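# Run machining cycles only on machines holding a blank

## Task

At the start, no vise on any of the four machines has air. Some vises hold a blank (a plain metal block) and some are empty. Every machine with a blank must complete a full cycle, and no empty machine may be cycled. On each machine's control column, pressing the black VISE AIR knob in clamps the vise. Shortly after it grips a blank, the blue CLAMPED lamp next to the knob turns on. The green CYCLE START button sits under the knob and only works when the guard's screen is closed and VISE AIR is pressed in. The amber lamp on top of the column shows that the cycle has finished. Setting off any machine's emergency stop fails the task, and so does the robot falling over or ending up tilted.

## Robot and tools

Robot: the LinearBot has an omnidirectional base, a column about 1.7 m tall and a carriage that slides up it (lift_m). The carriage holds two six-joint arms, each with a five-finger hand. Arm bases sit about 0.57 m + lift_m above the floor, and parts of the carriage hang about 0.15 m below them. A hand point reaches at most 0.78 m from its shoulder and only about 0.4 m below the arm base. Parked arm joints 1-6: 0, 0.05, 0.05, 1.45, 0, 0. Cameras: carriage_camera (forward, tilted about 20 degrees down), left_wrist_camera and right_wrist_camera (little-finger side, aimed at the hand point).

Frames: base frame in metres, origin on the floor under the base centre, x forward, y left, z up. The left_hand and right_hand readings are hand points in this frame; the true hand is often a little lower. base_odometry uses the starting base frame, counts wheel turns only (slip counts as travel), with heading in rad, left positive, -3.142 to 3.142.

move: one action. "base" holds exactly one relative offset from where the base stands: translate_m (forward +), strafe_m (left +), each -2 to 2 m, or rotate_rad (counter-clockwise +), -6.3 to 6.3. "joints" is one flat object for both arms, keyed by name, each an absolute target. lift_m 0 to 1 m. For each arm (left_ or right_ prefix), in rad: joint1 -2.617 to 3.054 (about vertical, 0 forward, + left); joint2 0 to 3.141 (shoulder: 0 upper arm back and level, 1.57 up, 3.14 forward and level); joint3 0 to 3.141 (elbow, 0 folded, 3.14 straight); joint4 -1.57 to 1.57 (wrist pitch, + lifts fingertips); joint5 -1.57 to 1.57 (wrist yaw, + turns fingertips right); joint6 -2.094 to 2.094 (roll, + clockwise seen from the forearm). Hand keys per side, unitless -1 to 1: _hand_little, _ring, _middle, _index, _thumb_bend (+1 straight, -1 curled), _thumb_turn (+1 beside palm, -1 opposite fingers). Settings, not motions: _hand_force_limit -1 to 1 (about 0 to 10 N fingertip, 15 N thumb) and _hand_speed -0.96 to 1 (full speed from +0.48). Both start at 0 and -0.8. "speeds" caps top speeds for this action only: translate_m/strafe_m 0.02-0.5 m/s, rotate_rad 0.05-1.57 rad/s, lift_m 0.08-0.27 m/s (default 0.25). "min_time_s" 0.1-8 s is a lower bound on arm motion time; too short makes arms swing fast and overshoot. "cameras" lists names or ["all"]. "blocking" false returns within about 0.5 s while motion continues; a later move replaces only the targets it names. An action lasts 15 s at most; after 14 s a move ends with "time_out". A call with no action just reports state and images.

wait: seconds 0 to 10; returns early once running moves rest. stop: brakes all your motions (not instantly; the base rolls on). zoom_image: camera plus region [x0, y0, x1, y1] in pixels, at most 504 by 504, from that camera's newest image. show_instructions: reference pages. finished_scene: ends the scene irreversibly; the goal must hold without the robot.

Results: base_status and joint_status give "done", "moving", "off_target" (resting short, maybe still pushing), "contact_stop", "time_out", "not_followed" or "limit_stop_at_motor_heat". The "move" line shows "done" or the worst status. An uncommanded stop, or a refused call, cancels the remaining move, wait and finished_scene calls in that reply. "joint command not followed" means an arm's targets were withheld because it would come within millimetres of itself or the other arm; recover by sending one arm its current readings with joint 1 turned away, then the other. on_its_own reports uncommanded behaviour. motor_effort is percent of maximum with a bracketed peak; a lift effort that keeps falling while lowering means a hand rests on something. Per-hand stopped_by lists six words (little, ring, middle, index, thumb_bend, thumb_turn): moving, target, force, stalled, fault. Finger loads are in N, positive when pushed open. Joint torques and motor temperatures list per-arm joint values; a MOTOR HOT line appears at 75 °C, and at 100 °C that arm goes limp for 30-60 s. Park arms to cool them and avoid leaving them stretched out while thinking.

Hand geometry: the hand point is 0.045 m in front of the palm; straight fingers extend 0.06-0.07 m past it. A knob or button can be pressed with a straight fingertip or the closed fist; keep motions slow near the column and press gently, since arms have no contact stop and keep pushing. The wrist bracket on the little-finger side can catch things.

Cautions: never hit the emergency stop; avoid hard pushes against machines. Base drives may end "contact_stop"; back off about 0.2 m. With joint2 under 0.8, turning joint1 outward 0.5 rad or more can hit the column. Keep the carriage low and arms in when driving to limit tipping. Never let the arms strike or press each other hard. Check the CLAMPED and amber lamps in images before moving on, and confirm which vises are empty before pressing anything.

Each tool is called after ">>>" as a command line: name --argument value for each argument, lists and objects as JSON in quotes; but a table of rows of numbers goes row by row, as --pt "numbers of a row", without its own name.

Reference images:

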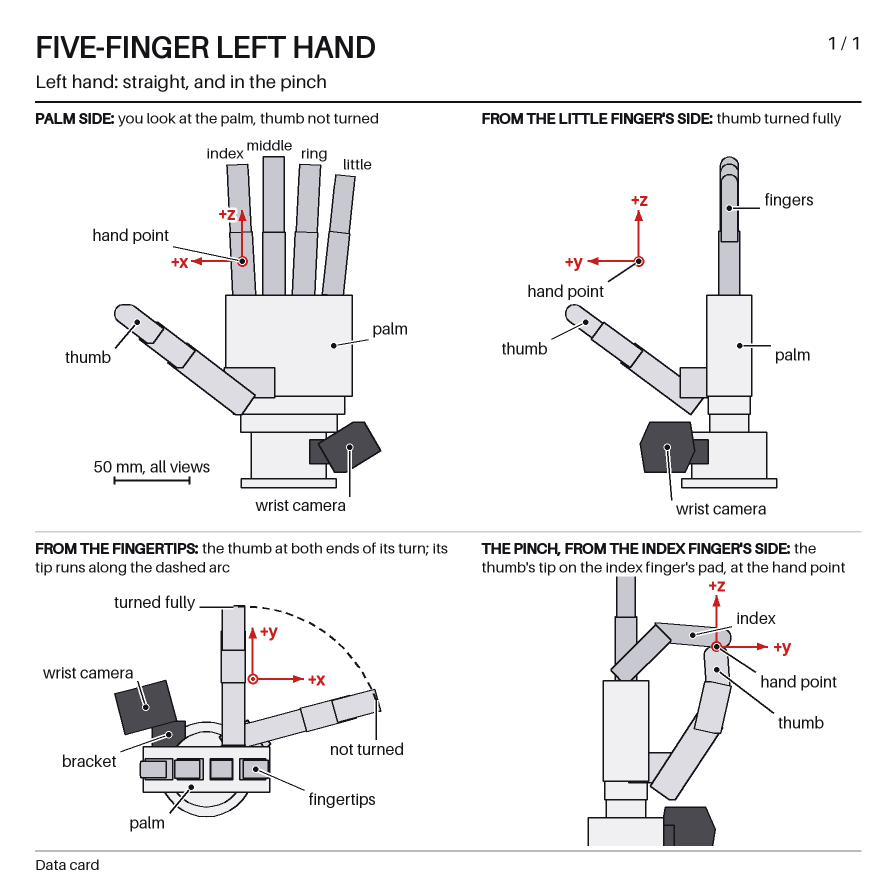

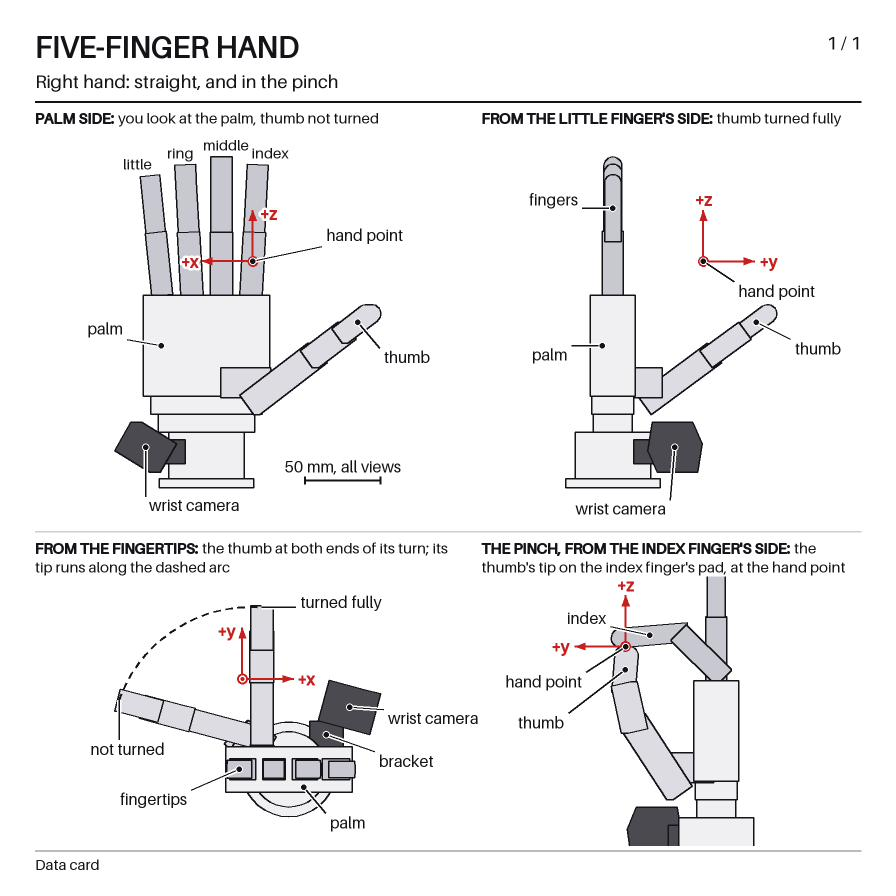

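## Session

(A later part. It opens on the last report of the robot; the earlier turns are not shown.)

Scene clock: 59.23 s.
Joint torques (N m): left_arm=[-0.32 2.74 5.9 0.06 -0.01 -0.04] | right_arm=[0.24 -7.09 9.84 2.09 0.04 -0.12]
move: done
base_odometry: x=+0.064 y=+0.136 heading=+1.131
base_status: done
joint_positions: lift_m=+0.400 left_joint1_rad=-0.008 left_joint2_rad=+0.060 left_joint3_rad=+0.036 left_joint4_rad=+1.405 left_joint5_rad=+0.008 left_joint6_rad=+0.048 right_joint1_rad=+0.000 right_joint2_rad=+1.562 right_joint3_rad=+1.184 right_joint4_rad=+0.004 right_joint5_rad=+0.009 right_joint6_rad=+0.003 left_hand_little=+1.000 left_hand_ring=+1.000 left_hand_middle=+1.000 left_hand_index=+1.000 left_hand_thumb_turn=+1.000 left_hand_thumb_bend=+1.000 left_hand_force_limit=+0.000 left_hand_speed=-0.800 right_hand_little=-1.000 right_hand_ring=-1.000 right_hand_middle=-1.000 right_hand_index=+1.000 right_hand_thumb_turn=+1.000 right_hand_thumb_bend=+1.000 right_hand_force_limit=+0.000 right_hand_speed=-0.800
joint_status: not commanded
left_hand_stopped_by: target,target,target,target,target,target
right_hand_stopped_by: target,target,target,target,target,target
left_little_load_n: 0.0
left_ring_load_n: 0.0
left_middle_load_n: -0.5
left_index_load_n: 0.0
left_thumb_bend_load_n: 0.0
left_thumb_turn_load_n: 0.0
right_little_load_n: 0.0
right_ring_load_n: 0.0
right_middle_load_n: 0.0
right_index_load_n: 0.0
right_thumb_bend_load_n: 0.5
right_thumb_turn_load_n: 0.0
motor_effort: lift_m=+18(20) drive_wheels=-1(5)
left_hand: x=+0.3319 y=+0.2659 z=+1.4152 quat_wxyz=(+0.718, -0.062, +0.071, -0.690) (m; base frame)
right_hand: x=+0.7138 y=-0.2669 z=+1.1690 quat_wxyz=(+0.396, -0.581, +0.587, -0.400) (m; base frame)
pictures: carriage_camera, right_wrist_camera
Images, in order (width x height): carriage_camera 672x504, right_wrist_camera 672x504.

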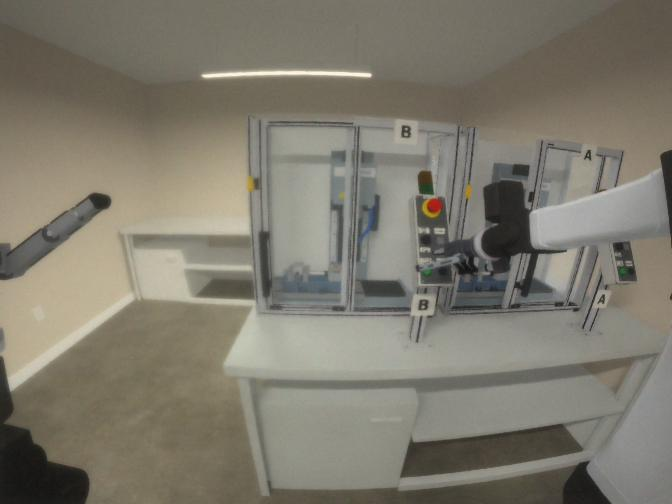

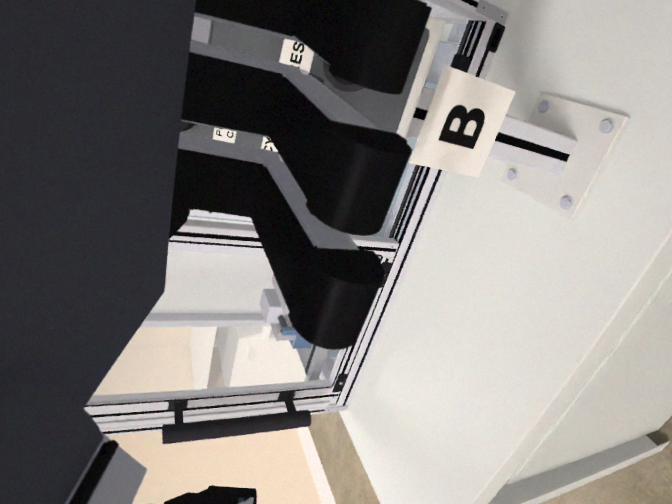

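>>> move --base '{"translate_m": 0.06}' --speeds '{"translate_m": 0.08}' --cameras '["carriage_camera", "right_wrist_camera"]'

>>> zoom_image --camera "carriage_camera" --region '[390, 180, 490, 280]'

Scene clock: 64.37 s.
Joint torques (N m): left_arm=[-0.32 2.82 5.82 0.05 -0.02 -0.05] | right_arm=[0.17 -7.17 9.72 2.1 0.01 -0.12]
Motor temperatures (°C): left_arm=[22 26 27 24 21 25] | right_arm=[21 27 30 32 20 24]
move: done
base_odometry: x=+0.089 y=+0.190 heading=+1.131
base_status: done
joint_positions: lift_m=+0.400 left_joint1_rad=-0.008 left_joint2_rad=+0.060 left_joint3_rad=+0.036 left_joint4_rad=+1.405 left_joint5_rad=+0.008 left_joint6_rad=+0.048 right_joint1_rad=+0.000 right_joint2_rad=+1.562 right_joint3_rad=+1.184 right_joint4_rad=+0.004 right_joint5_rad=+0.009 right_joint6_rad=+0.003 left_hand_little=+1.000 left_hand_ring=+1.000 left_hand_middle=+1.000 left_hand_index=+1.000 left_hand_thumb_turn=+1.000 left_hand_thumb_bend=+1.000 left_hand_force_limit=+0.000 left_hand_speed=-0.800 right_hand_little=-1.000 right_hand_ring=-1.000 right_hand_middle=-1.000 right_hand_index=+1.000 right_hand_thumb_turn=+1.000 right_hand_thumb_bend=+1.000 right_hand_force_limit=+0.000 right_hand_speed=-0.800
joint_status: not commanded
left_hand_stopped_by: target,target,target,target,target,target
right_hand_stopped_by: target,target,target,target,target,target
left_little_load_n: 0.0
left_ring_load_n: 0.0
left_middle_load_n: 0.5
left_index_load_n: 0.0
left_thumb_bend_load_n: 0.0
left_thumb_turn_load_n: 0.0
right_little_load_n: 0.0
right_ring_load_n: 0.0
right_middle_load_n: 0.0
right_index_load_n: -0.5
right_thumb_bend_load_n: 0.0
right_thumb_turn_load_n: -0.5
motor_effort: lift_m=+18(20) drive_wheels=-3(5)
left_hand: x=+0.3319 y=+0.2659 z=+1.4152 quat_wxyz=(+0.718, -0.062, +0.071, -0.690) (m; base frame)
right_hand: x=+0.7138 y=-0.2669 z=+1.1690 quat_wxyz=(+0.396, -0.581, +0.587, -0.400) (m; base frame)
pictures: carriage_camera, right_wrist_camera
Images, in order (width x height): carriage_camera 672x504, right_wrist_camera 672x504.

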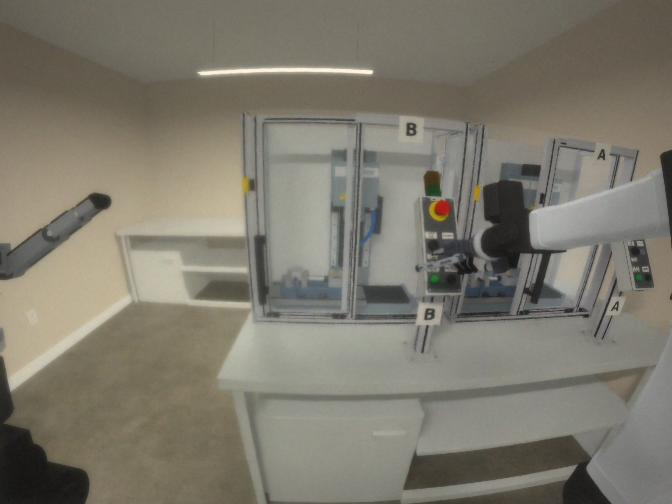

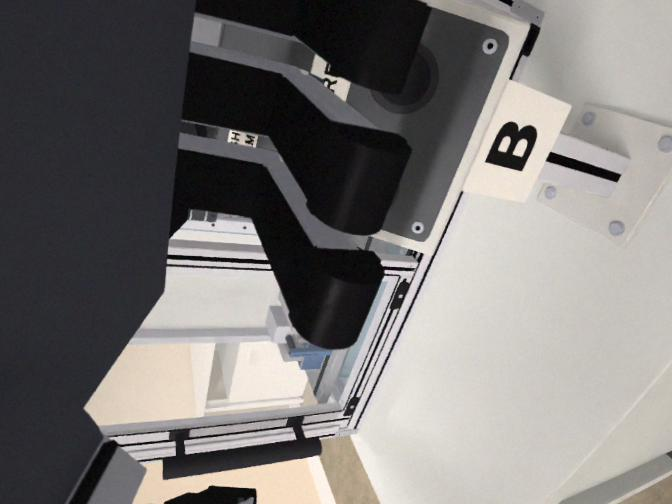

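Scaled by 5.040.

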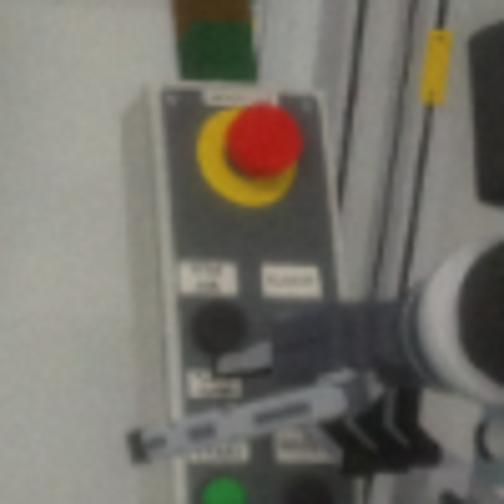

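>>> move --joints '{"lift_m": 0.409, "right_joint1_rad": -0.025}'

>>> move --base '{"translate_m": 0.025}' --speeds '{"translate_m": 0.05}' --cameras '["carriage_camera", "right_wrist_camera"]'

>>> zoom_image --camera "carriage_camera" --region '[410, 210, 470, 270]'

Scene clock: 68.47 s.
Joint torques (N m): left_arm=[-0.31 2.74 5.81 0.08 -0.02 -0.04] | right_arm=[-0.16 -7.23 9.62 2.09 0.02 -0.12]
move: done
base_odometry: x=+0.089 y=+0.190 heading=+1.131
base_status: not commanded
joint_positions: lift_m=+0.409 left_joint1_rad=-0.008 left_joint2_rad=+0.060 left_joint3_rad=+0.036 left_joint4_rad=+1.405 left_joint5_rad=+0.008 left_joint6_rad=+0.048 right_joint1_rad=-0.021 right_joint2_rad=+1.562 right_joint3_rad=+1.186 right_joint4_rad=+0.004 right_joint5_rad=+0.008 right_joint6_rad=+0.003 left_hand_little=+1.000 left_hand_ring=+1.000 left_hand_middle=+1.000 left_hand_index=+1.000 left_hand_thumb_turn=+1.000 left_hand_thumb_bend=+1.000 left_hand_force_limit=+0.000 left_hand_speed=-0.800 right_hand_little=-1.000 right_hand_ring=-1.000 right_hand_middle=-1.000 right_hand_index=+1.000 right_hand_thumb_turn=+1.000 right_hand_thumb_bend=+1.000 right_hand_force_limit=+0.000 right_hand_speed=-0.800
joint_status: all done
left_hand_stopped_by: target,target,target,target,target,target
right_hand_stopped_by: target,target,target,target,target,target
left_little_load_n: 0.0
left_ring_load_n: 0.0
left_middle_load_n: 0.0
left_index_load_n: 0.0
left_thumb_bend_load_n: 0.0
left_thumb_turn_load_n: 0.0
right_little_load_n: 0.0
right_ring_load_n: 0.0
right_middle_load_n: 0.0
right_index_load_n: -0.5
right_thumb_bend_load_n: 0.0
right_thumb_turn_load_n: 0.0
motor_effort: lift_m=+18(22) drive_wheels=+2(3)
left_hand: x=+0.3319 y=+0.2659 z=+1.4242 quat_wxyz=(+0.718, -0.062, +0.071, -0.690) (m; base frame)
right_hand: x=+0.7147 y=-0.2773 z=+1.1789 quat_wxyz=(+0.393, -0.575, +0.593, -0.405) (m; base frame)
pictures: none

Scene clock: 69.47 s.
Joint torques (N m): left_arm=[-0.31 2.73 5.86 0.07 -0.02 -0.04] | right_arm=[0.06 -4.25 9.62 2.58 0.09 -0.09]
move: done
base_odometry: x=+0.100 y=+0.213 heading=+1.131
base_status: done
joint_positions: lift_m=+0.409 left_joint1_rad=-0.008 left_joint2_rad=+0.060 left_joint3_rad=+0.036 left_joint4_rad=+1.406 left_joint5_rad=+0.008 left_joint6_rad=+0.048 right_joint1_rad=-0.024 right_joint2_rad=+1.535 right_joint3_rad=+1.186 right_joint4_rad=-0.047 right_joint5_rad=+0.001 right_joint6_rad=+0.000 left_hand_little=+1.000 left_hand_ring=+1.000 left_hand_middle=+1.000 left_hand_index=+1.000 left_hand_thumb_turn=+1.000 left_hand_thumb_bend=+1.000 left_hand_force_limit=+0.000 left_hand_speed=-0.800 right_hand_little=-1.000 right_hand_ring=-1.000 right_hand_middle=-1.000 right_hand_index=+1.000 right_hand_thumb_turn=+1.000 right_hand_thumb_bend=+1.000 right_hand_force_limit=+0.000 right_hand_speed=-0.800
joint_status: not commanded
left_hand_stopped_by: target,target,target,target,target,target
right_hand_stopped_by: target,target,target,target,target,target
left_little_load_n: 0.0
left_ring_load_n: 0.0
left_middle_load_n: 0.0
left_index_load_n: 0.0
left_thumb_bend_load_n: 0.0
left_thumb_turn_load_n: 0.0
right_little_load_n: 0.0
right_ring_load_n: 0.0
right_middle_load_n: 0.0
right_index_load_n: -3.5
right_thumb_bend_load_n: 0.0
right_thumb_turn_load_n: 0.0
motor_effort: lift_m=+18(20) drive_wheels=+2(8)
left_hand: x=+0.3317 y=+0.2659 z=+1.4243 quat_wxyz=(+0.718, -0.062, +0.071, -0.690) (m; base frame)
right_hand: x=+0.7044 y=-0.2772 z=+1.1801 quat_wxyz=(+0.387, -0.581, +0.596, -0.397) (m; base frame)
pictures: carriage_camera, right_wrist_camera
Images, in order (width x height): carriage_camera 672x504, right_wrist_camera 672x504.

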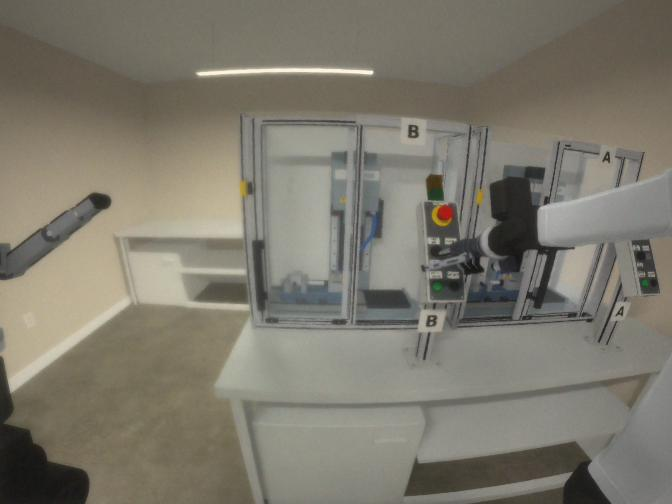

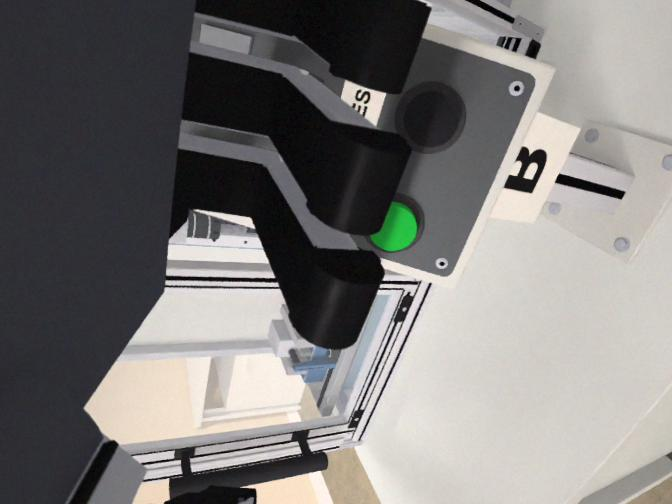

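Scaled by 8.400.

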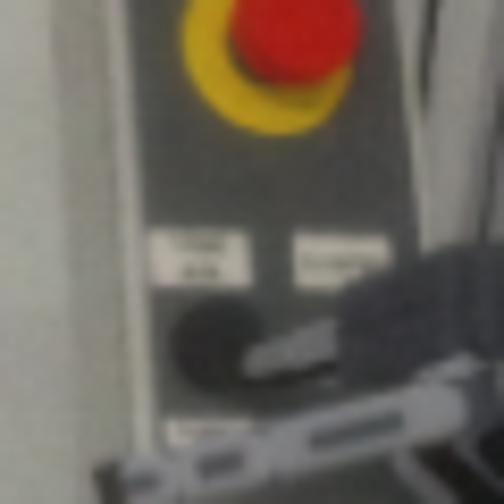

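>>> move --base '{"translate_m": 0.02}' --speeds '{"translate_m": 0.05}' --cameras '["carriage_camera", "right_wrist_camera"]'

>>> zoom_image --camera "carriage_camera" --region '[410, 210, 470, 270]'

Scene clock: 71.70 s.
Joint torques (N m): left_arm=[-0.32 2.73 5.86 0.07 -0.02 -0.04] | right_arm=[0.36 -0.75 9.63 3.26 0.17 -0.02]
move: done
base_odometry: x=+0.108 y=+0.231 heading=+1.132
base_status: done
joint_positions: lift_m=+0.409 left_joint1_rad=-0.008 left_joint2_rad=+0.060 left_joint3_rad=+0.036 left_joint4_rad=+1.406 left_joint5_rad=+0.008 left_joint6_rad=+0.048 right_joint1_rad=-0.027 right_joint2_rad=+1.503 right_joint3_rad=+1.186 right_joint4_rad=-0.121 right_joint5_rad=-0.005 right_joint6_rad=-0.007 left_hand_little=+1.000 left_hand_ring=+1.000 left_hand_middle=+1.000 left_hand_index=+1.000 left_hand_thumb_turn=+1.000 left_hand_thumb_bend=+1.000 left_hand_force_limit=+0.000 left_hand_speed=-0.800 right_hand_little=-1.000 right_hand_ring=-1.000 right_hand_middle=-1.000 right_hand_index=+0.999 right_hand_thumb_turn=+1.000 right_hand_thumb_bend=+1.000 right_hand_force_limit=+0.000 right_hand_speed=-0.800
joint_status: not commanded
left_hand_stopped_by: target,target,target,target,target,target
right_hand_stopped_by: target,target,target,target,target,target
left_little_load_n: 0.0
left_ring_load_n: 0.0
left_middle_load_n: 0.0
left_index_load_n: 0.0
left_thumb_bend_load_n: 0.0
left_thumb_turn_load_n: 0.0
right_little_load_n: 0.0
right_ring_load_n: 0.0
right_middle_load_n: 0.0
right_index_load_n: -6.5
right_thumb_bend_load_n: 0.0
right_thumb_turn_load_n: -0.5
motor_effort: lift_m=+18(20) drive_wheels=+2(8)
left_hand: x=+0.3317 y=+0.2659 z=+1.4243 quat_wxyz=(+0.718, -0.062, +0.071, -0.690) (m; base frame)
right_hand: x=+0.6897 y=-0.2777 z=+1.1783 quat_wxyz=(+0.374, -0.591, +0.602, -0.384) (m; base frame)
pictures: carriage_camera, right_wrist_camera
Images, in order (width x height): carriage_camera 672x504, right_wrist_camera 672x504.

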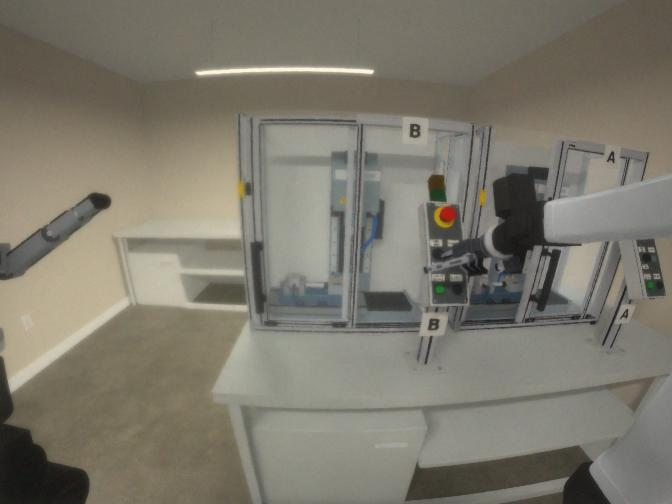

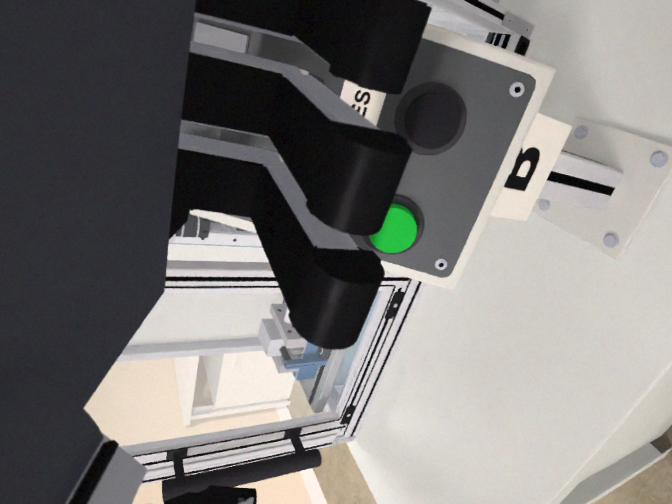

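Scaled by 8.400.

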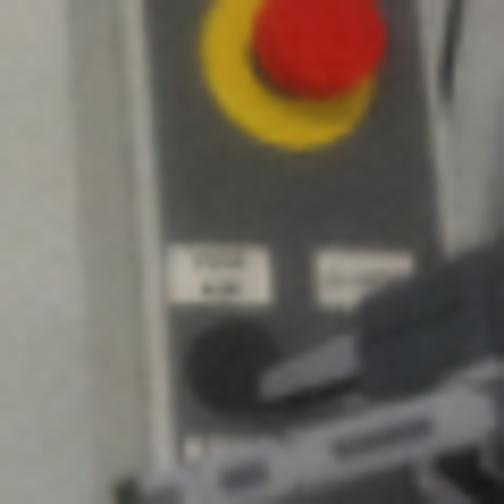

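>>> move --base '{"translate_m": -0.04}' --speeds '{"translate_m": 0.05}'

>>> move --joints '{"lift_m": 0.42, "right_joint1_rad": 0.0, "right_joint2_rad": 1.57, "right_joint3_rad": 1.2, "right_joint4_rad": 0, "right_joint5_rad": 0, "right_joint6_rad": 0}' --cameras '["carriage_camera", "right_wrist_camera"]'

>>> zoom_image --camera "carriage_camera" --region '[400, 200, 480, 280]'

Scene clock: 76.67 s.
Joint torques (N m): left_arm=[-0.32 2.74 5.87 0.07 -0.02 -0.04] | right_arm=[0.4 -6.23 9.63 2.31 0.14 -0.02]
move: done
base_odometry: x=+0.091 y=+0.195 heading=+1.131
base_status: done
joint_positions: lift_m=+0.409 left_joint1_rad=-0.008 left_joint2_rad=+0.060 left_joint3_rad=+0.036 left_joint4_rad=+1.406 left_joint5_rad=+0.008 left_joint6_rad=+0.048 right_joint1_rad=-0.028 right_joint2_rad=+1.553 right_joint3_rad=+1.186 right_joint4_rad=-0.018 right_joint5_rad=-0.005 right_joint6_rad=-0.007 left_hand_little=+1.000 left_hand_ring=+1.000 left_hand_middle=+1.000 left_hand_index=+1.000 left_hand_thumb_turn=+1.000 left_hand_thumb_bend=+1.000 left_hand_force_limit=+0.000 left_hand_speed=-0.800 right_hand_little=-1.000 right_hand_ring=-1.000 right_hand_middle=-1.000 right_hand_index=+1.000 right_hand_thumb_turn=+1.000 right_hand_thumb_bend=+1.000 right_hand_force_limit=+0.000 right_hand_speed=-0.800
joint_status: not commanded
left_hand_stopped_by: target,target,target,target,target,target
right_hand_stopped_by: target,target,target,target,target,target
left_little_load_n: 0.0
left_ring_load_n: 0.0
left_middle_load_n: 0.0
left_index_load_n: 0.0
left_thumb_bend_load_n: 0.0
left_thumb_turn_load_n: 0.0
right_little_load_n: 0.0
right_ring_load_n: 0.5
right_middle_load_n: 0.0
right_index_load_n: 0.0
right_thumb_bend_load_n: 0.0
right_thumb_turn_load_n: -0.5
motor_effort: lift_m=+18(20) drive_wheels=+2(4)
left_hand: x=+0.3317 y=+0.2659 z=+1.4243 quat_wxyz=(+0.718, -0.062, +0.071, -0.690) (m; base frame)
right_hand: x=+0.7102 y=-0.2785 z=+1.1780 quat_wxyz=(+0.390, -0.581, +0.592, -0.400) (m; base frame)
pictures: none

Scene clock: 77.30 s.
Joint torques (N m): left_arm=[-0.31 2.74 5.87 0.06 -0.02 -0.04] | right_arm=[0.39 -6.58 9.55 2.18 0.14 -0.02]
move: done
base_odometry: x=+0.091 y=+0.195 heading=+1.131
base_status: not commanded
joint_positions: lift_m=+0.420 left_joint1_rad=-0.008 left_joint2_rad=+0.060 left_joint3_rad=+0.036 left_joint4_rad=+1.406 left_joint5_rad=+0.008 left_joint6_rad=+0.048 right_joint1_rad=-0.002 right_joint2_rad=+1.556 right_joint3_rad=+1.186 right_joint4_rad=-0.006 right_joint5_rad=-0.004 right_joint6_rad=-0.007 left_hand_little=+1.000 left_hand_ring=+1.000 left_hand_middle=+1.000 left_hand_index=+1.000 left_hand_thumb_turn=+1.000 left_hand_thumb_bend=+1.000 left_hand_force_limit=+0.000 left_hand_speed=-0.800 right_hand_little=-1.000 right_hand_ring=-1.000 right_hand_middle=-1.000 right_hand_index=+1.000 right_hand_thumb_turn=+1.000 right_hand_thumb_bend=+1.000 right_hand_force_limit=+0.000 right_hand_speed=-0.800
joint_status: all done
left_hand_stopped_by: target,target,target,target,target,target
right_hand_stopped_by: target,target,target,target,target,target
left_little_load_n: 0.0
left_ring_load_n: 0.0
left_middle_load_n: 0.0
left_index_load_n: 0.0
left_thumb_bend_load_n: 0.0
left_thumb_turn_load_n: 0.0
right_little_load_n: 0.0
right_ring_load_n: 0.0
right_middle_load_n: 0.0
right_index_load_n: 0.0
right_thumb_bend_load_n: 0.0
right_thumb_turn_load_n: -0.5
motor_effort: lift_m=+17(24) drive_wheels=+1(1)
left_hand: x=+0.3317 y=+0.2659 z=+1.4353 quat_wxyz=(+0.718, -0.062, +0.071, -0.690) (m; base frame)
right_hand: x=+0.7117 y=-0.2660 z=+1.1902 quat_wxyz=(+0.397, -0.587, +0.583, -0.398) (m; base frame)
pictures: carriage_camera, right_wrist_camera
Images, in order (width x height): carriage_camera 672x504, right_wrist_camera 672x504.

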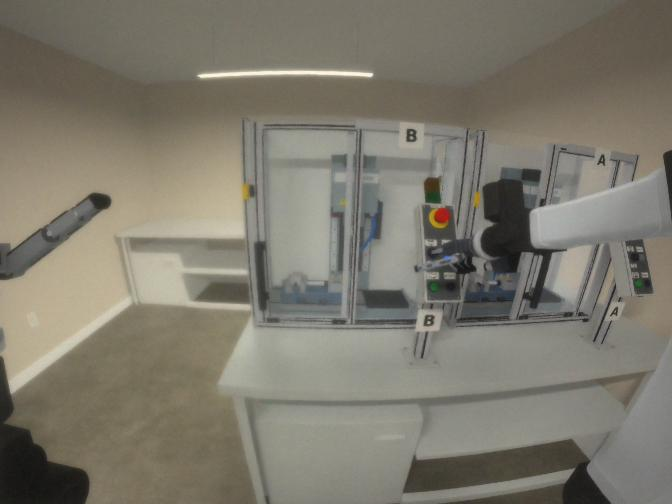

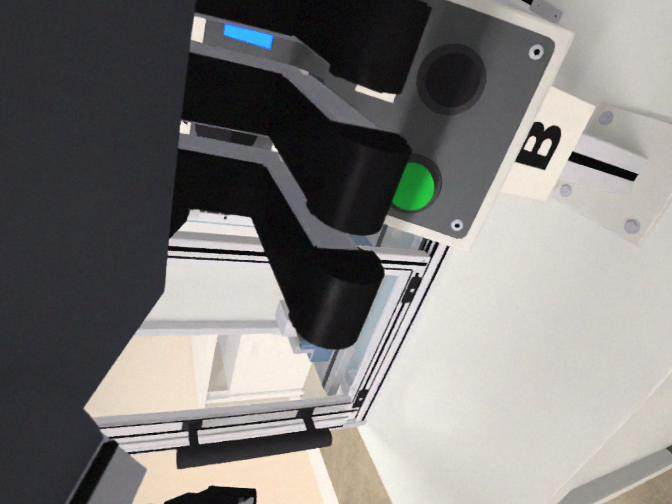

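Scaled by 6.300.

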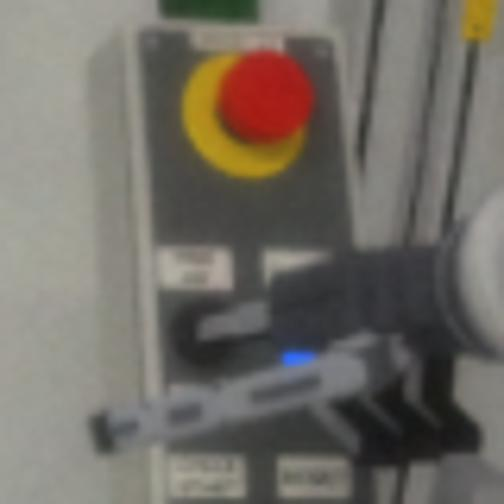

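>>> move --base '{"translate_m": -0.05}' --speeds '{"translate_m": 0.1}'

>>> move --joints '{"lift_m": 0.32, "right_joint1_rad": -0.018}' --cameras '["carriage_camera", "right_wrist_camera"]'

>>> zoom_image --camera "carriage_camera" --region '[390, 190, 470, 270]'

Scene clock: 79.93 s.
Joint torques (N m): left_arm=[-0.32 2.74 5.85 0.06 -0.02 -0.05] | right_arm=[0.38 -6.53 9.69 2.18 0.13 -0.01]
move: done
base_odometry: x=+0.070 y=+0.149 heading=+1.131
base_status: done
joint_positions: lift_m=+0.420 left_joint1_rad=-0.008 left_joint2_rad=+0.060 left_joint3_rad=+0.036 left_joint4_rad=+1.406 left_joint5_rad=+0.008 left_joint6_rad=+0.048 right_joint1_rad=-0.002 right_joint2_rad=+1.556 right_joint3_rad=+1.186 right_joint4_rad=-0.006 right_joint5_rad=-0.004 right_joint6_rad=-0.007 left_hand_little=+1.000 left_hand_ring=+1.000 left_hand_middle=+1.000 left_hand_index=+1.000 left_hand_thumb_turn=+1.000 left_hand_thumb_bend=+1.000 left_hand_force_limit=+0.000 left_hand_speed=-0.800 right_hand_little=-1.000 right_hand_ring=-1.000 right_hand_middle=-1.000 right_hand_index=+1.000 right_hand_thumb_turn=+1.000 right_hand_thumb_bend=+1.000 right_hand_force_limit=+0.000 right_hand_speed=-0.800
joint_status: not commanded
left_hand_stopped_by: target,target,target,target,target,target
right_hand_stopped_by: target,target,target,target,target,target
left_little_load_n: 0.0
left_ring_load_n: 0.0
left_middle_load_n: 0.0
left_index_load_n: 0.0
left_thumb_bend_load_n: 0.0
left_thumb_turn_load_n: 0.0
right_little_load_n: 0.0
right_ring_load_n: 0.0
right_middle_load_n: 0.0
right_index_load_n: 0.0
right_thumb_bend_load_n: 0.0
right_thumb_turn_load_n: 0.0
motor_effort: lift_m=+19(20) drive_wheels=-2(8)
left_hand: x=+0.3317 y=+0.2659 z=+1.4353 quat_wxyz=(+0.718, -0.062, +0.071, -0.690) (m; base frame)
right_hand: x=+0.7117 y=-0.2660 z=+1.1902 quat_wxyz=(+0.397, -0.587, +0.583, -0.398) (m; base frame)
pictures: none

Scene clock: 80.87 s.
Joint torques (N m): left_arm=[-0.34 2.74 5.86 0.05 -0.01 -0.05] | right_arm=[-0.29 -6.95 9.58 2.18 0.14 -0.02]
move: done
base_odometry: x=+0.070 y=+0.149 heading=+1.131
base_status: not commanded
joint_positions: lift_m=+0.320 left_joint1_rad=-0.008 left_joint2_rad=+0.060 left_joint3_rad=+0.036 left_joint4_rad=+1.406 left_joint5_rad=+0.008 left_joint6_rad=+0.048 right_joint1_rad=-0.013 right_joint2_rad=+1.560 right_joint3_rad=+1.186 right_joint4_rad=-0.005 right_joint5_rad=-0.004 right_joint6_rad=-0.007 left_hand_little=+1.000 left_hand_ring=+1.000 left_hand_middle=+1.000 left_hand_index=+1.000 left_hand_thumb_turn=+1.000 left_hand_thumb_bend=+1.000 left_hand_force_limit=+0.000 left_hand_speed=-0.800 right_hand_little=-1.000 right_hand_ring=-1.000 right_hand_middle=-1.000 right_hand_index=+1.000 right_hand_thumb_turn=+1.000 right_hand_thumb_bend=+1.000 right_hand_force_limit=+0.000 right_hand_speed=-0.800
joint_status: all done
left_hand_stopped_by: target,target,target,target,target,target
right_hand_stopped_by: target,target,target,target,target,target
left_little_load_n: 0.0
left_ring_load_n: 0.0
left_middle_load_n: 0.5
left_index_load_n: 0.0
left_thumb_bend_load_n: 0.0
left_thumb_turn_load_n: -0.5
right_little_load_n: 0.0
right_ring_load_n: 0.0
right_middle_load_n: 0.0
right_index_load_n: 0.0
right_thumb_bend_load_n: 0.0
right_thumb_turn_load_n: -0.5
motor_effort: lift_m=+18(19) drive_wheels=-2(3)
left_hand: x=+0.3317 y=+0.2659 z=+1.3354 quat_wxyz=(+0.718, -0.062, +0.071, -0.690) (m; base frame)
right_hand: x=+0.7124 y=-0.2711 z=+1.0890 quat_wxyz=(+0.394, -0.584, +0.586, -0.399) (m; base frame)
pictures: carriage_camera, right_wrist_camera
Images, in order (width x height): carriage_camera 672x504, right_wrist_camera 672x504.

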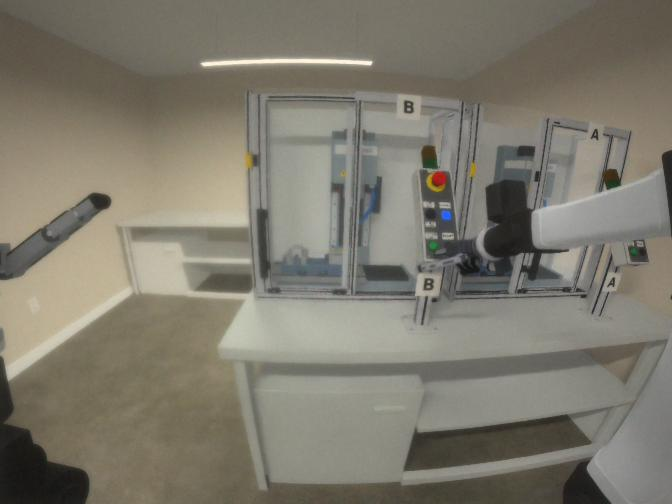

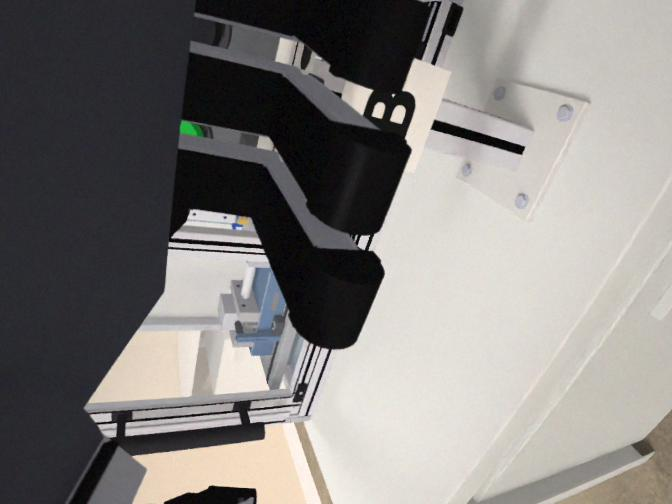

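Scaled by 6.300.

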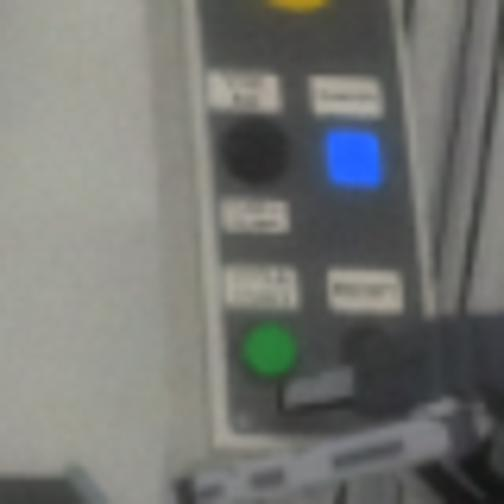

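>>> move --joints '{"lift_m": 0.326, "right_joint1_rad": -0.032}'

>>> move --base '{"translate_m": 0.04}' --speeds '{"translate_m": 0.06}' --cameras '["carriage_camera", "right_wrist_camera"]'

>>> zoom_image --camera "carriage_camera" --region '[390, 190, 470, 270]'

Scene clock: 83.33 s.
Joint torques (N m): left_arm=[-0.34 2.74 5.91 0.07 -0.02 -0.05] | right_arm=[-0.29 -7.02 9.52 2.13 0.14 -0.02]
move: done
base_odometry: x=+0.070 y=+0.149 heading=+1.131
base_status: not commanded
joint_positions: lift_m=+0.326 left_joint1_rad=-0.008 left_joint2_rad=+0.060 left_joint3_rad=+0.036 left_joint4_rad=+1.406 left_joint5_rad=+0.008 left_joint6_rad=+0.048 right_joint1_rad=-0.027 right_joint2_rad=+1.560 right_joint3_rad=+1.186 right_joint4_rad=+0.000 right_joint5_rad=-0.004 right_joint6_rad=-0.007 left_hand_little=+1.000 left_hand_ring=+1.000 left_hand_middle=+1.000 left_hand_index=+1.000 left_hand_thumb_turn=+1.000 left_hand_thumb_bend=+1.000 left_hand_force_limit=+0.000 left_hand_speed=-0.800 right_hand_little=-1.000 right_hand_ring=-1.000 right_hand_middle=-1.000 right_hand_index=+1.000 right_hand_thumb_turn=+1.000 right_hand_thumb_bend=+1.000 right_hand_force_limit=+0.000 right_hand_speed=-0.800
joint_status: all done
left_hand_stopped_by: target,target,target,target,target,target
right_hand_stopped_by: target,target,target,target,target,target
left_little_load_n: 0.0
left_ring_load_n: 0.0
left_middle_load_n: 0.0
left_index_load_n: 0.0
left_thumb_bend_load_n: 0.0
left_thumb_turn_load_n: 0.0
right_little_load_n: 0.0
right_ring_load_n: 0.0
right_middle_load_n: 0.0
right_index_load_n: 0.0
right_thumb_bend_load_n: 0.0
right_thumb_turn_load_n: 0.0
motor_effort: lift_m=+18(24) drive_wheels=-2(2)
left_hand: x=+0.3317 y=+0.2659 z=+1.3413 quat_wxyz=(+0.718, -0.062, +0.071, -0.690) (m; base frame)
right_hand: x=+0.7135 y=-0.2781 z=+1.0958 quat_wxyz=(+0.393, -0.579, +0.589, -0.403) (m; base frame)
pictures: none

Scene clock: 84.53 s.
Joint torques (N m): left_arm=[-0.32 2.74 5.87 0.05 -0.02 -0.04] | right_arm=[-0.25 -3.67 9.58 2.76 0.26 -0.02]
move: done
base_odometry: x=+0.087 y=+0.186 heading=+1.131
base_status: done
joint_positions: lift_m=+0.326 left_joint1_rad=-0.008 left_joint2_rad=+0.060 left_joint3_rad=+0.036 left_joint4_rad=+1.406 left_joint5_rad=+0.008 left_joint6_rad=+0.048 right_joint1_rad=-0.027 right_joint2_rad=+1.530 right_joint3_rad=+1.186 right_joint4_rad=-0.066 right_joint5_rad=-0.019 right_joint6_rad=-0.007 left_hand_little=+1.000 left_hand_ring=+1.000 left_hand_middle=+1.000 left_hand_index=+1.000 left_hand_thumb_turn=+1.000 left_hand_thumb_bend=+1.000 left_hand_force_limit=+0.000 left_hand_speed=-0.800 right_hand_little=-1.000 right_hand_ring=-1.000 right_hand_middle=-1.000 right_hand_index=+1.000 right_hand_thumb_turn=+1.000 right_hand_thumb_bend=+1.000 right_hand_force_limit=+0.000 right_hand_speed=-0.800
joint_status: not commanded
left_hand_stopped_by: target,target,target,target,target,target
right_hand_stopped_by: target,target,target,target,target,target
left_little_load_n: 0.0
left_ring_load_n: 0.0
left_middle_load_n: 0.0
left_index_load_n: 0.0
left_thumb_bend_load_n: 0.0
left_thumb_turn_load_n: 0.0
right_little_load_n: 0.0
right_ring_load_n: 0.0
right_middle_load_n: 0.0
right_index_load_n: -4.0
right_thumb_bend_load_n: 0.0
right_thumb_turn_load_n: -0.5
motor_effort: lift_m=+18(19) drive_wheels=+3(5)
left_hand: x=+0.3317 y=+0.2659 z=+1.3413 quat_wxyz=(+0.718, -0.062, +0.071, -0.690) (m; base frame)
right_hand: x=+0.7004 y=-0.2751 z=+1.0955 quat_wxyz=(+0.387, -0.589, +0.594, -0.389) (m; base frame)
pictures: carriage_camera, right_wrist_camera
Images, in order (width x height): carriage_camera 672x504, right_wrist_camera 672x504.

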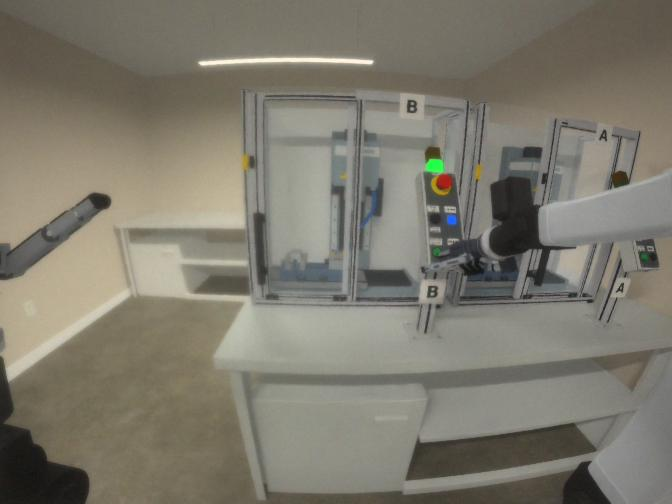

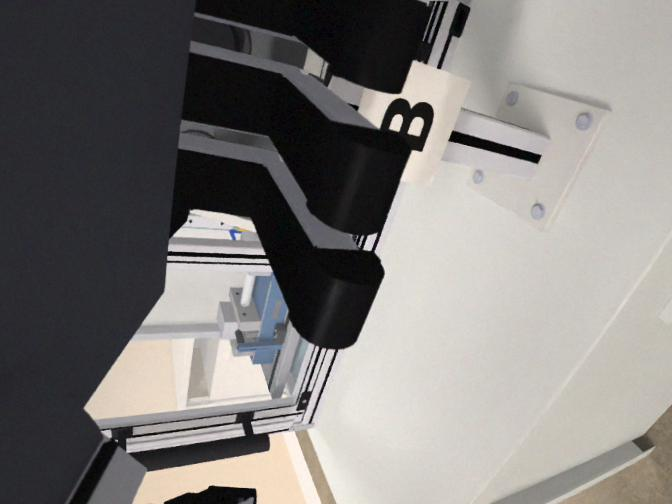

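Scaled by 6.300.

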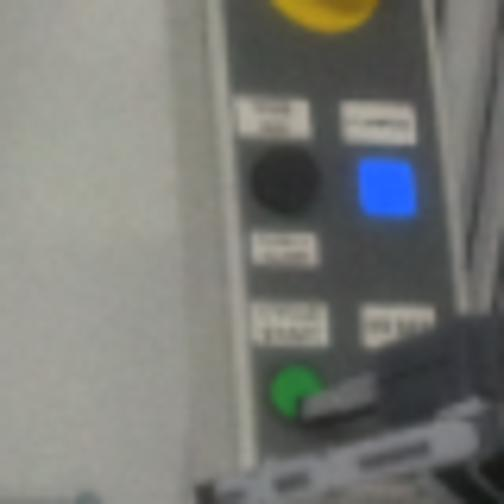

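>>> move --base '{"translate_m": -0.22}' --speeds '{"translate_m": 0.15}'

>>> move --base '{"strafe_m": -0.45}' --joints '{"right_joint1_rad": 0, "right_joint2_rad": 0.05, "right_joint3_rad": 0.05, "right_joint4_rad": 1.45, "right_joint5_rad": 0, "right_joint6_rad": 0}' --speeds '{"strafe_m": 0.2}' --cameras '["carriage_camera"]'

>>> zoom_image --camera "carriage_camera" --region '[100, 60, 420, 320]'

Scene clock: 90.17 s.
Joint torques (N m): left_arm=[-0.32 2.73 5.89 0.08 -0.02 -0.05] | right_arm=[-0.17 -6.57 9.48 2.27 0.21 -0.02]
move: done
base_odometry: x=-0.007 y=-0.013 heading=+1.131
base_status: done
joint_positions: lift_m=+0.326 left_joint1_rad=-0.008 left_joint2_rad=+0.060 left_joint3_rad=+0.036 left_joint4_rad=+1.406 left_joint5_rad=+0.008 left_joint6_rad=+0.048 right_joint1_rad=-0.028 right_joint2_rad=+1.556 right_joint3_rad=+1.186 right_joint4_rad=-0.016 right_joint5_rad=-0.012 right_joint6_rad=-0.007 left_hand_little=+1.000 left_hand_ring=+1.000 left_hand_middle=+1.000 left_hand_index=+1.000 left_hand_thumb_turn=+1.000 left_hand_thumb_bend=+1.000 left_hand_force_limit=+0.000 left_hand_speed=-0.800 right_hand_little=-1.000 right_hand_ring=-1.000 right_hand_middle=-1.000 right_hand_index=+1.000 right_hand_thumb_turn=+1.000 right_hand_thumb_bend=+1.000 right_hand_force_limit=+0.000 right_hand_speed=-0.800
joint_status: not commanded
left_hand_stopped_by: target,target,target,target,target,target
right_hand_stopped_by: target,target,target,target,target,target
left_little_load_n: 0.0
left_ring_load_n: 0.0
left_middle_load_n: 0.0
left_index_load_n: 0.0
left_thumb_bend_load_n: 0.0
left_thumb_turn_load_n: 0.0
right_little_load_n: 0.0
right_ring_load_n: 0.0
right_middle_load_n: 0.0
right_index_load_n: 0.0
right_thumb_bend_load_n: 0.0
right_thumb_turn_load_n: 0.0
motor_effort: lift_m=+18(20) drive_wheels=-1(6)
left_hand: x=+0.3317 y=+0.2659 z=+1.3413 quat_wxyz=(+0.718, -0.062, +0.071, -0.690) (m; base frame)
right_hand: x=+0.7106 y=-0.2772 z=+1.0944 quat_wxyz=(+0.391, -0.583, +0.591, -0.398) (m; base frame)
pictures: none

Scene clock: 93.50 s.
Joint torques (N m): left_arm=[-0.31 2.74 5.87 0.06 0.01 -0.05] | right_arm=[0.61 3 5.09 0.15 0.19 -0.02]
move: done
base_odometry: x=+0.400 y=-0.205 heading=+1.131
base_status: done
joint_positions: lift_m=+0.326 left_joint1_rad=-0.008 left_joint2_rad=+0.060 left_joint3_rad=+0.036 left_joint4_rad=+1.406 left_joint5_rad=+0.008 left_joint6_rad=+0.048 right_joint1_rad=-0.005 right_joint2_rad=+0.062 right_joint3_rad=+0.060 right_joint4_rad=+1.433 right_joint5_rad=-0.009 right_joint6_rad=-0.007 left_hand_little=+1.000 left_hand_ring=+1.000 left_hand_middle=+1.000 left_hand_index=+1.000 left_hand_thumb_turn=+1.000 left_hand_thumb_bend=+1.000 left_hand_force_limit=+0.000 left_hand_speed=-0.800 right_hand_little=-1.000 right_hand_ring=-1.000 right_hand_middle=-1.000 right_hand_index=+1.000 right_hand_thumb_turn=+1.000 right_hand_thumb_bend=+1.000 right_hand_force_limit=+0.000 right_hand_speed=-0.800
joint_status: all done
left_hand_stopped_by: target,target,target,target,target,target
right_hand_stopped_by: target,target,target,target,target,target
left_little_load_n: 0.0
left_ring_load_n: 0.0
left_middle_load_n: 0.0
left_index_load_n: 0.0
left_thumb_bend_load_n: 0.5
left_thumb_turn_load_n: 0.0
right_little_load_n: 0.0
right_ring_load_n: 0.0
right_middle_load_n: 0.0
right_index_load_n: 0.0
right_thumb_bend_load_n: 0.0
right_thumb_turn_load_n: 0.0
motor_effort: lift_m=+17(20) drive_wheels=-2(5)
left_hand: x=+0.3317 y=+0.2660 z=+1.3413 quat_wxyz=(+0.718, -0.062, +0.071, -0.690) (m; base frame)
right_hand: x=+0.3172 y=-0.2646 z=+1.3527 quat_wxyz=(+0.702, -0.052, +0.046, -0.709) (m; base frame)
pictures: carriage_camera
Images, in order (width x height): carriage_camera 672x504.

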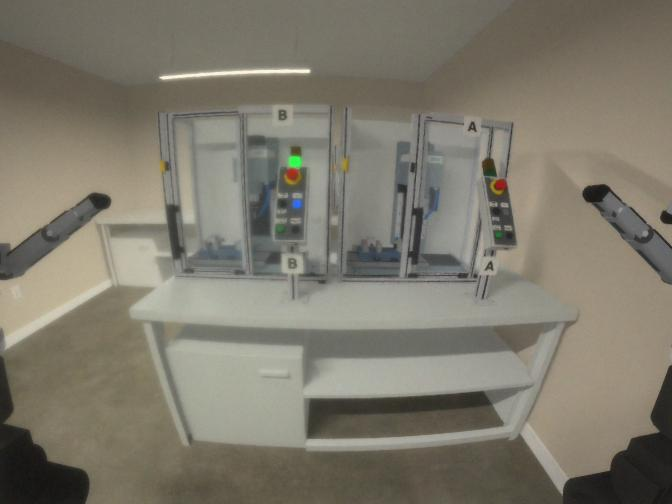

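Scaled by 1.575.

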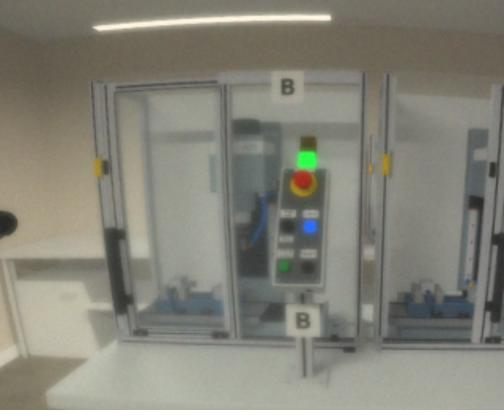

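>>> move --base '{"strafe_m": -0.3}' --speeds '{"strafe_m": 0.2}' --joints '{"lift_m": 0.4}' --cameras '["carriage_camera"]'

>>> zoom_image --camera "carriage_camera" --region '[240, 100, 480, 300]'

Scene clock: 98.67 s.
Joint torques (N m): left_arm=[-0.34 2.74 5.86 0.07 -0.03 -0.04] | right_arm=[0.53 3.12 5.65 0.14 0.18 -0.02]
move: done
base_odometry: x=+0.672 y=-0.333 heading=+1.131
base_status: done
joint_positions: lift_m=+0.400 left_joint1_rad=-0.008 left_joint2_rad=+0.060 left_joint3_rad=+0.036 left_joint4_rad=+1.406 left_joint5_rad=+0.008 left_joint6_rad=+0.048 right_joint1_rad=-0.004 right_joint2_rad=+0.060 right_joint3_rad=+0.054 right_joint4_rad=+1.435 right_joint5_rad=-0.007 right_joint6_rad=-0.007 left_hand_little=+1.000 left_hand_ring=+1.000 left_hand_middle=+1.000 left_hand_index=+1.000 left_hand_thumb_turn=+1.000 left_hand_thumb_bend=+1.000 left_hand_force_limit=+0.000 left_hand_speed=-0.800 right_hand_little=-1.000 right_hand_ring=-1.000 right_hand_middle=-1.000 right_hand_index=+1.000 right_hand_thumb_turn=+1.000 right_hand_thumb_bend=+1.000 right_hand_force_limit=+0.000 right_hand_speed=-0.800
joint_status: all done
left_hand_stopped_by: target,target,target,target,target,target
right_hand_stopped_by: target,target,target,target,target,target
left_little_load_n: 0.0
left_ring_load_n: 0.0
left_middle_load_n: -0.5
left_index_load_n: 0.0
left_thumb_bend_load_n: 0.0
left_thumb_turn_load_n: 0.0
right_little_load_n: 0.0
right_ring_load_n: 0.0
right_middle_load_n: 0.0
right_index_load_n: 0.0
right_thumb_bend_load_n: 0.0
right_thumb_turn_load_n: 0.0
motor_effort: lift_m=+18(24) drive_wheels=-2(6)
left_hand: x=+0.3317 y=+0.2660 z=+1.4153 quat_wxyz=(+0.718, -0.062, +0.071, -0.690) (m; base frame)
right_hand: x=+0.3176 y=-0.2647 z=+1.4251 quat_wxyz=(+0.702, -0.052, +0.047, -0.709) (m; base frame)
pictures: carriage_camera
Images, in order (width x height): carriage_camera 672x504.

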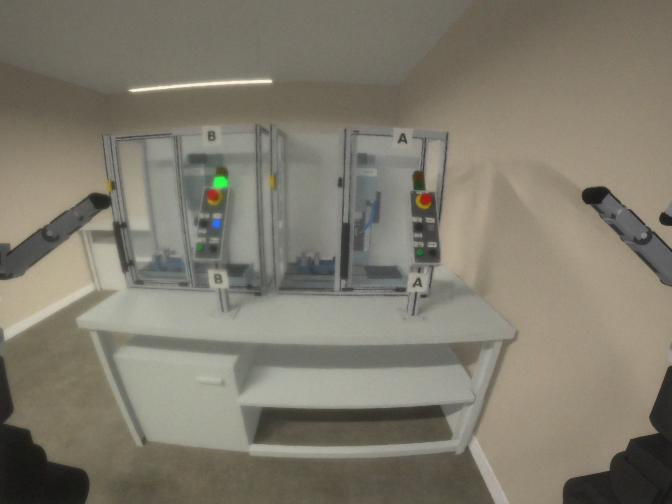

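Scaled by 2.100.

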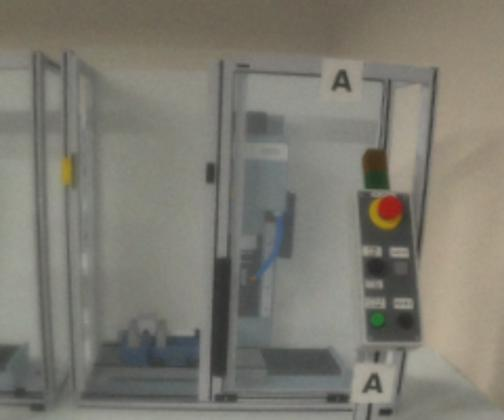

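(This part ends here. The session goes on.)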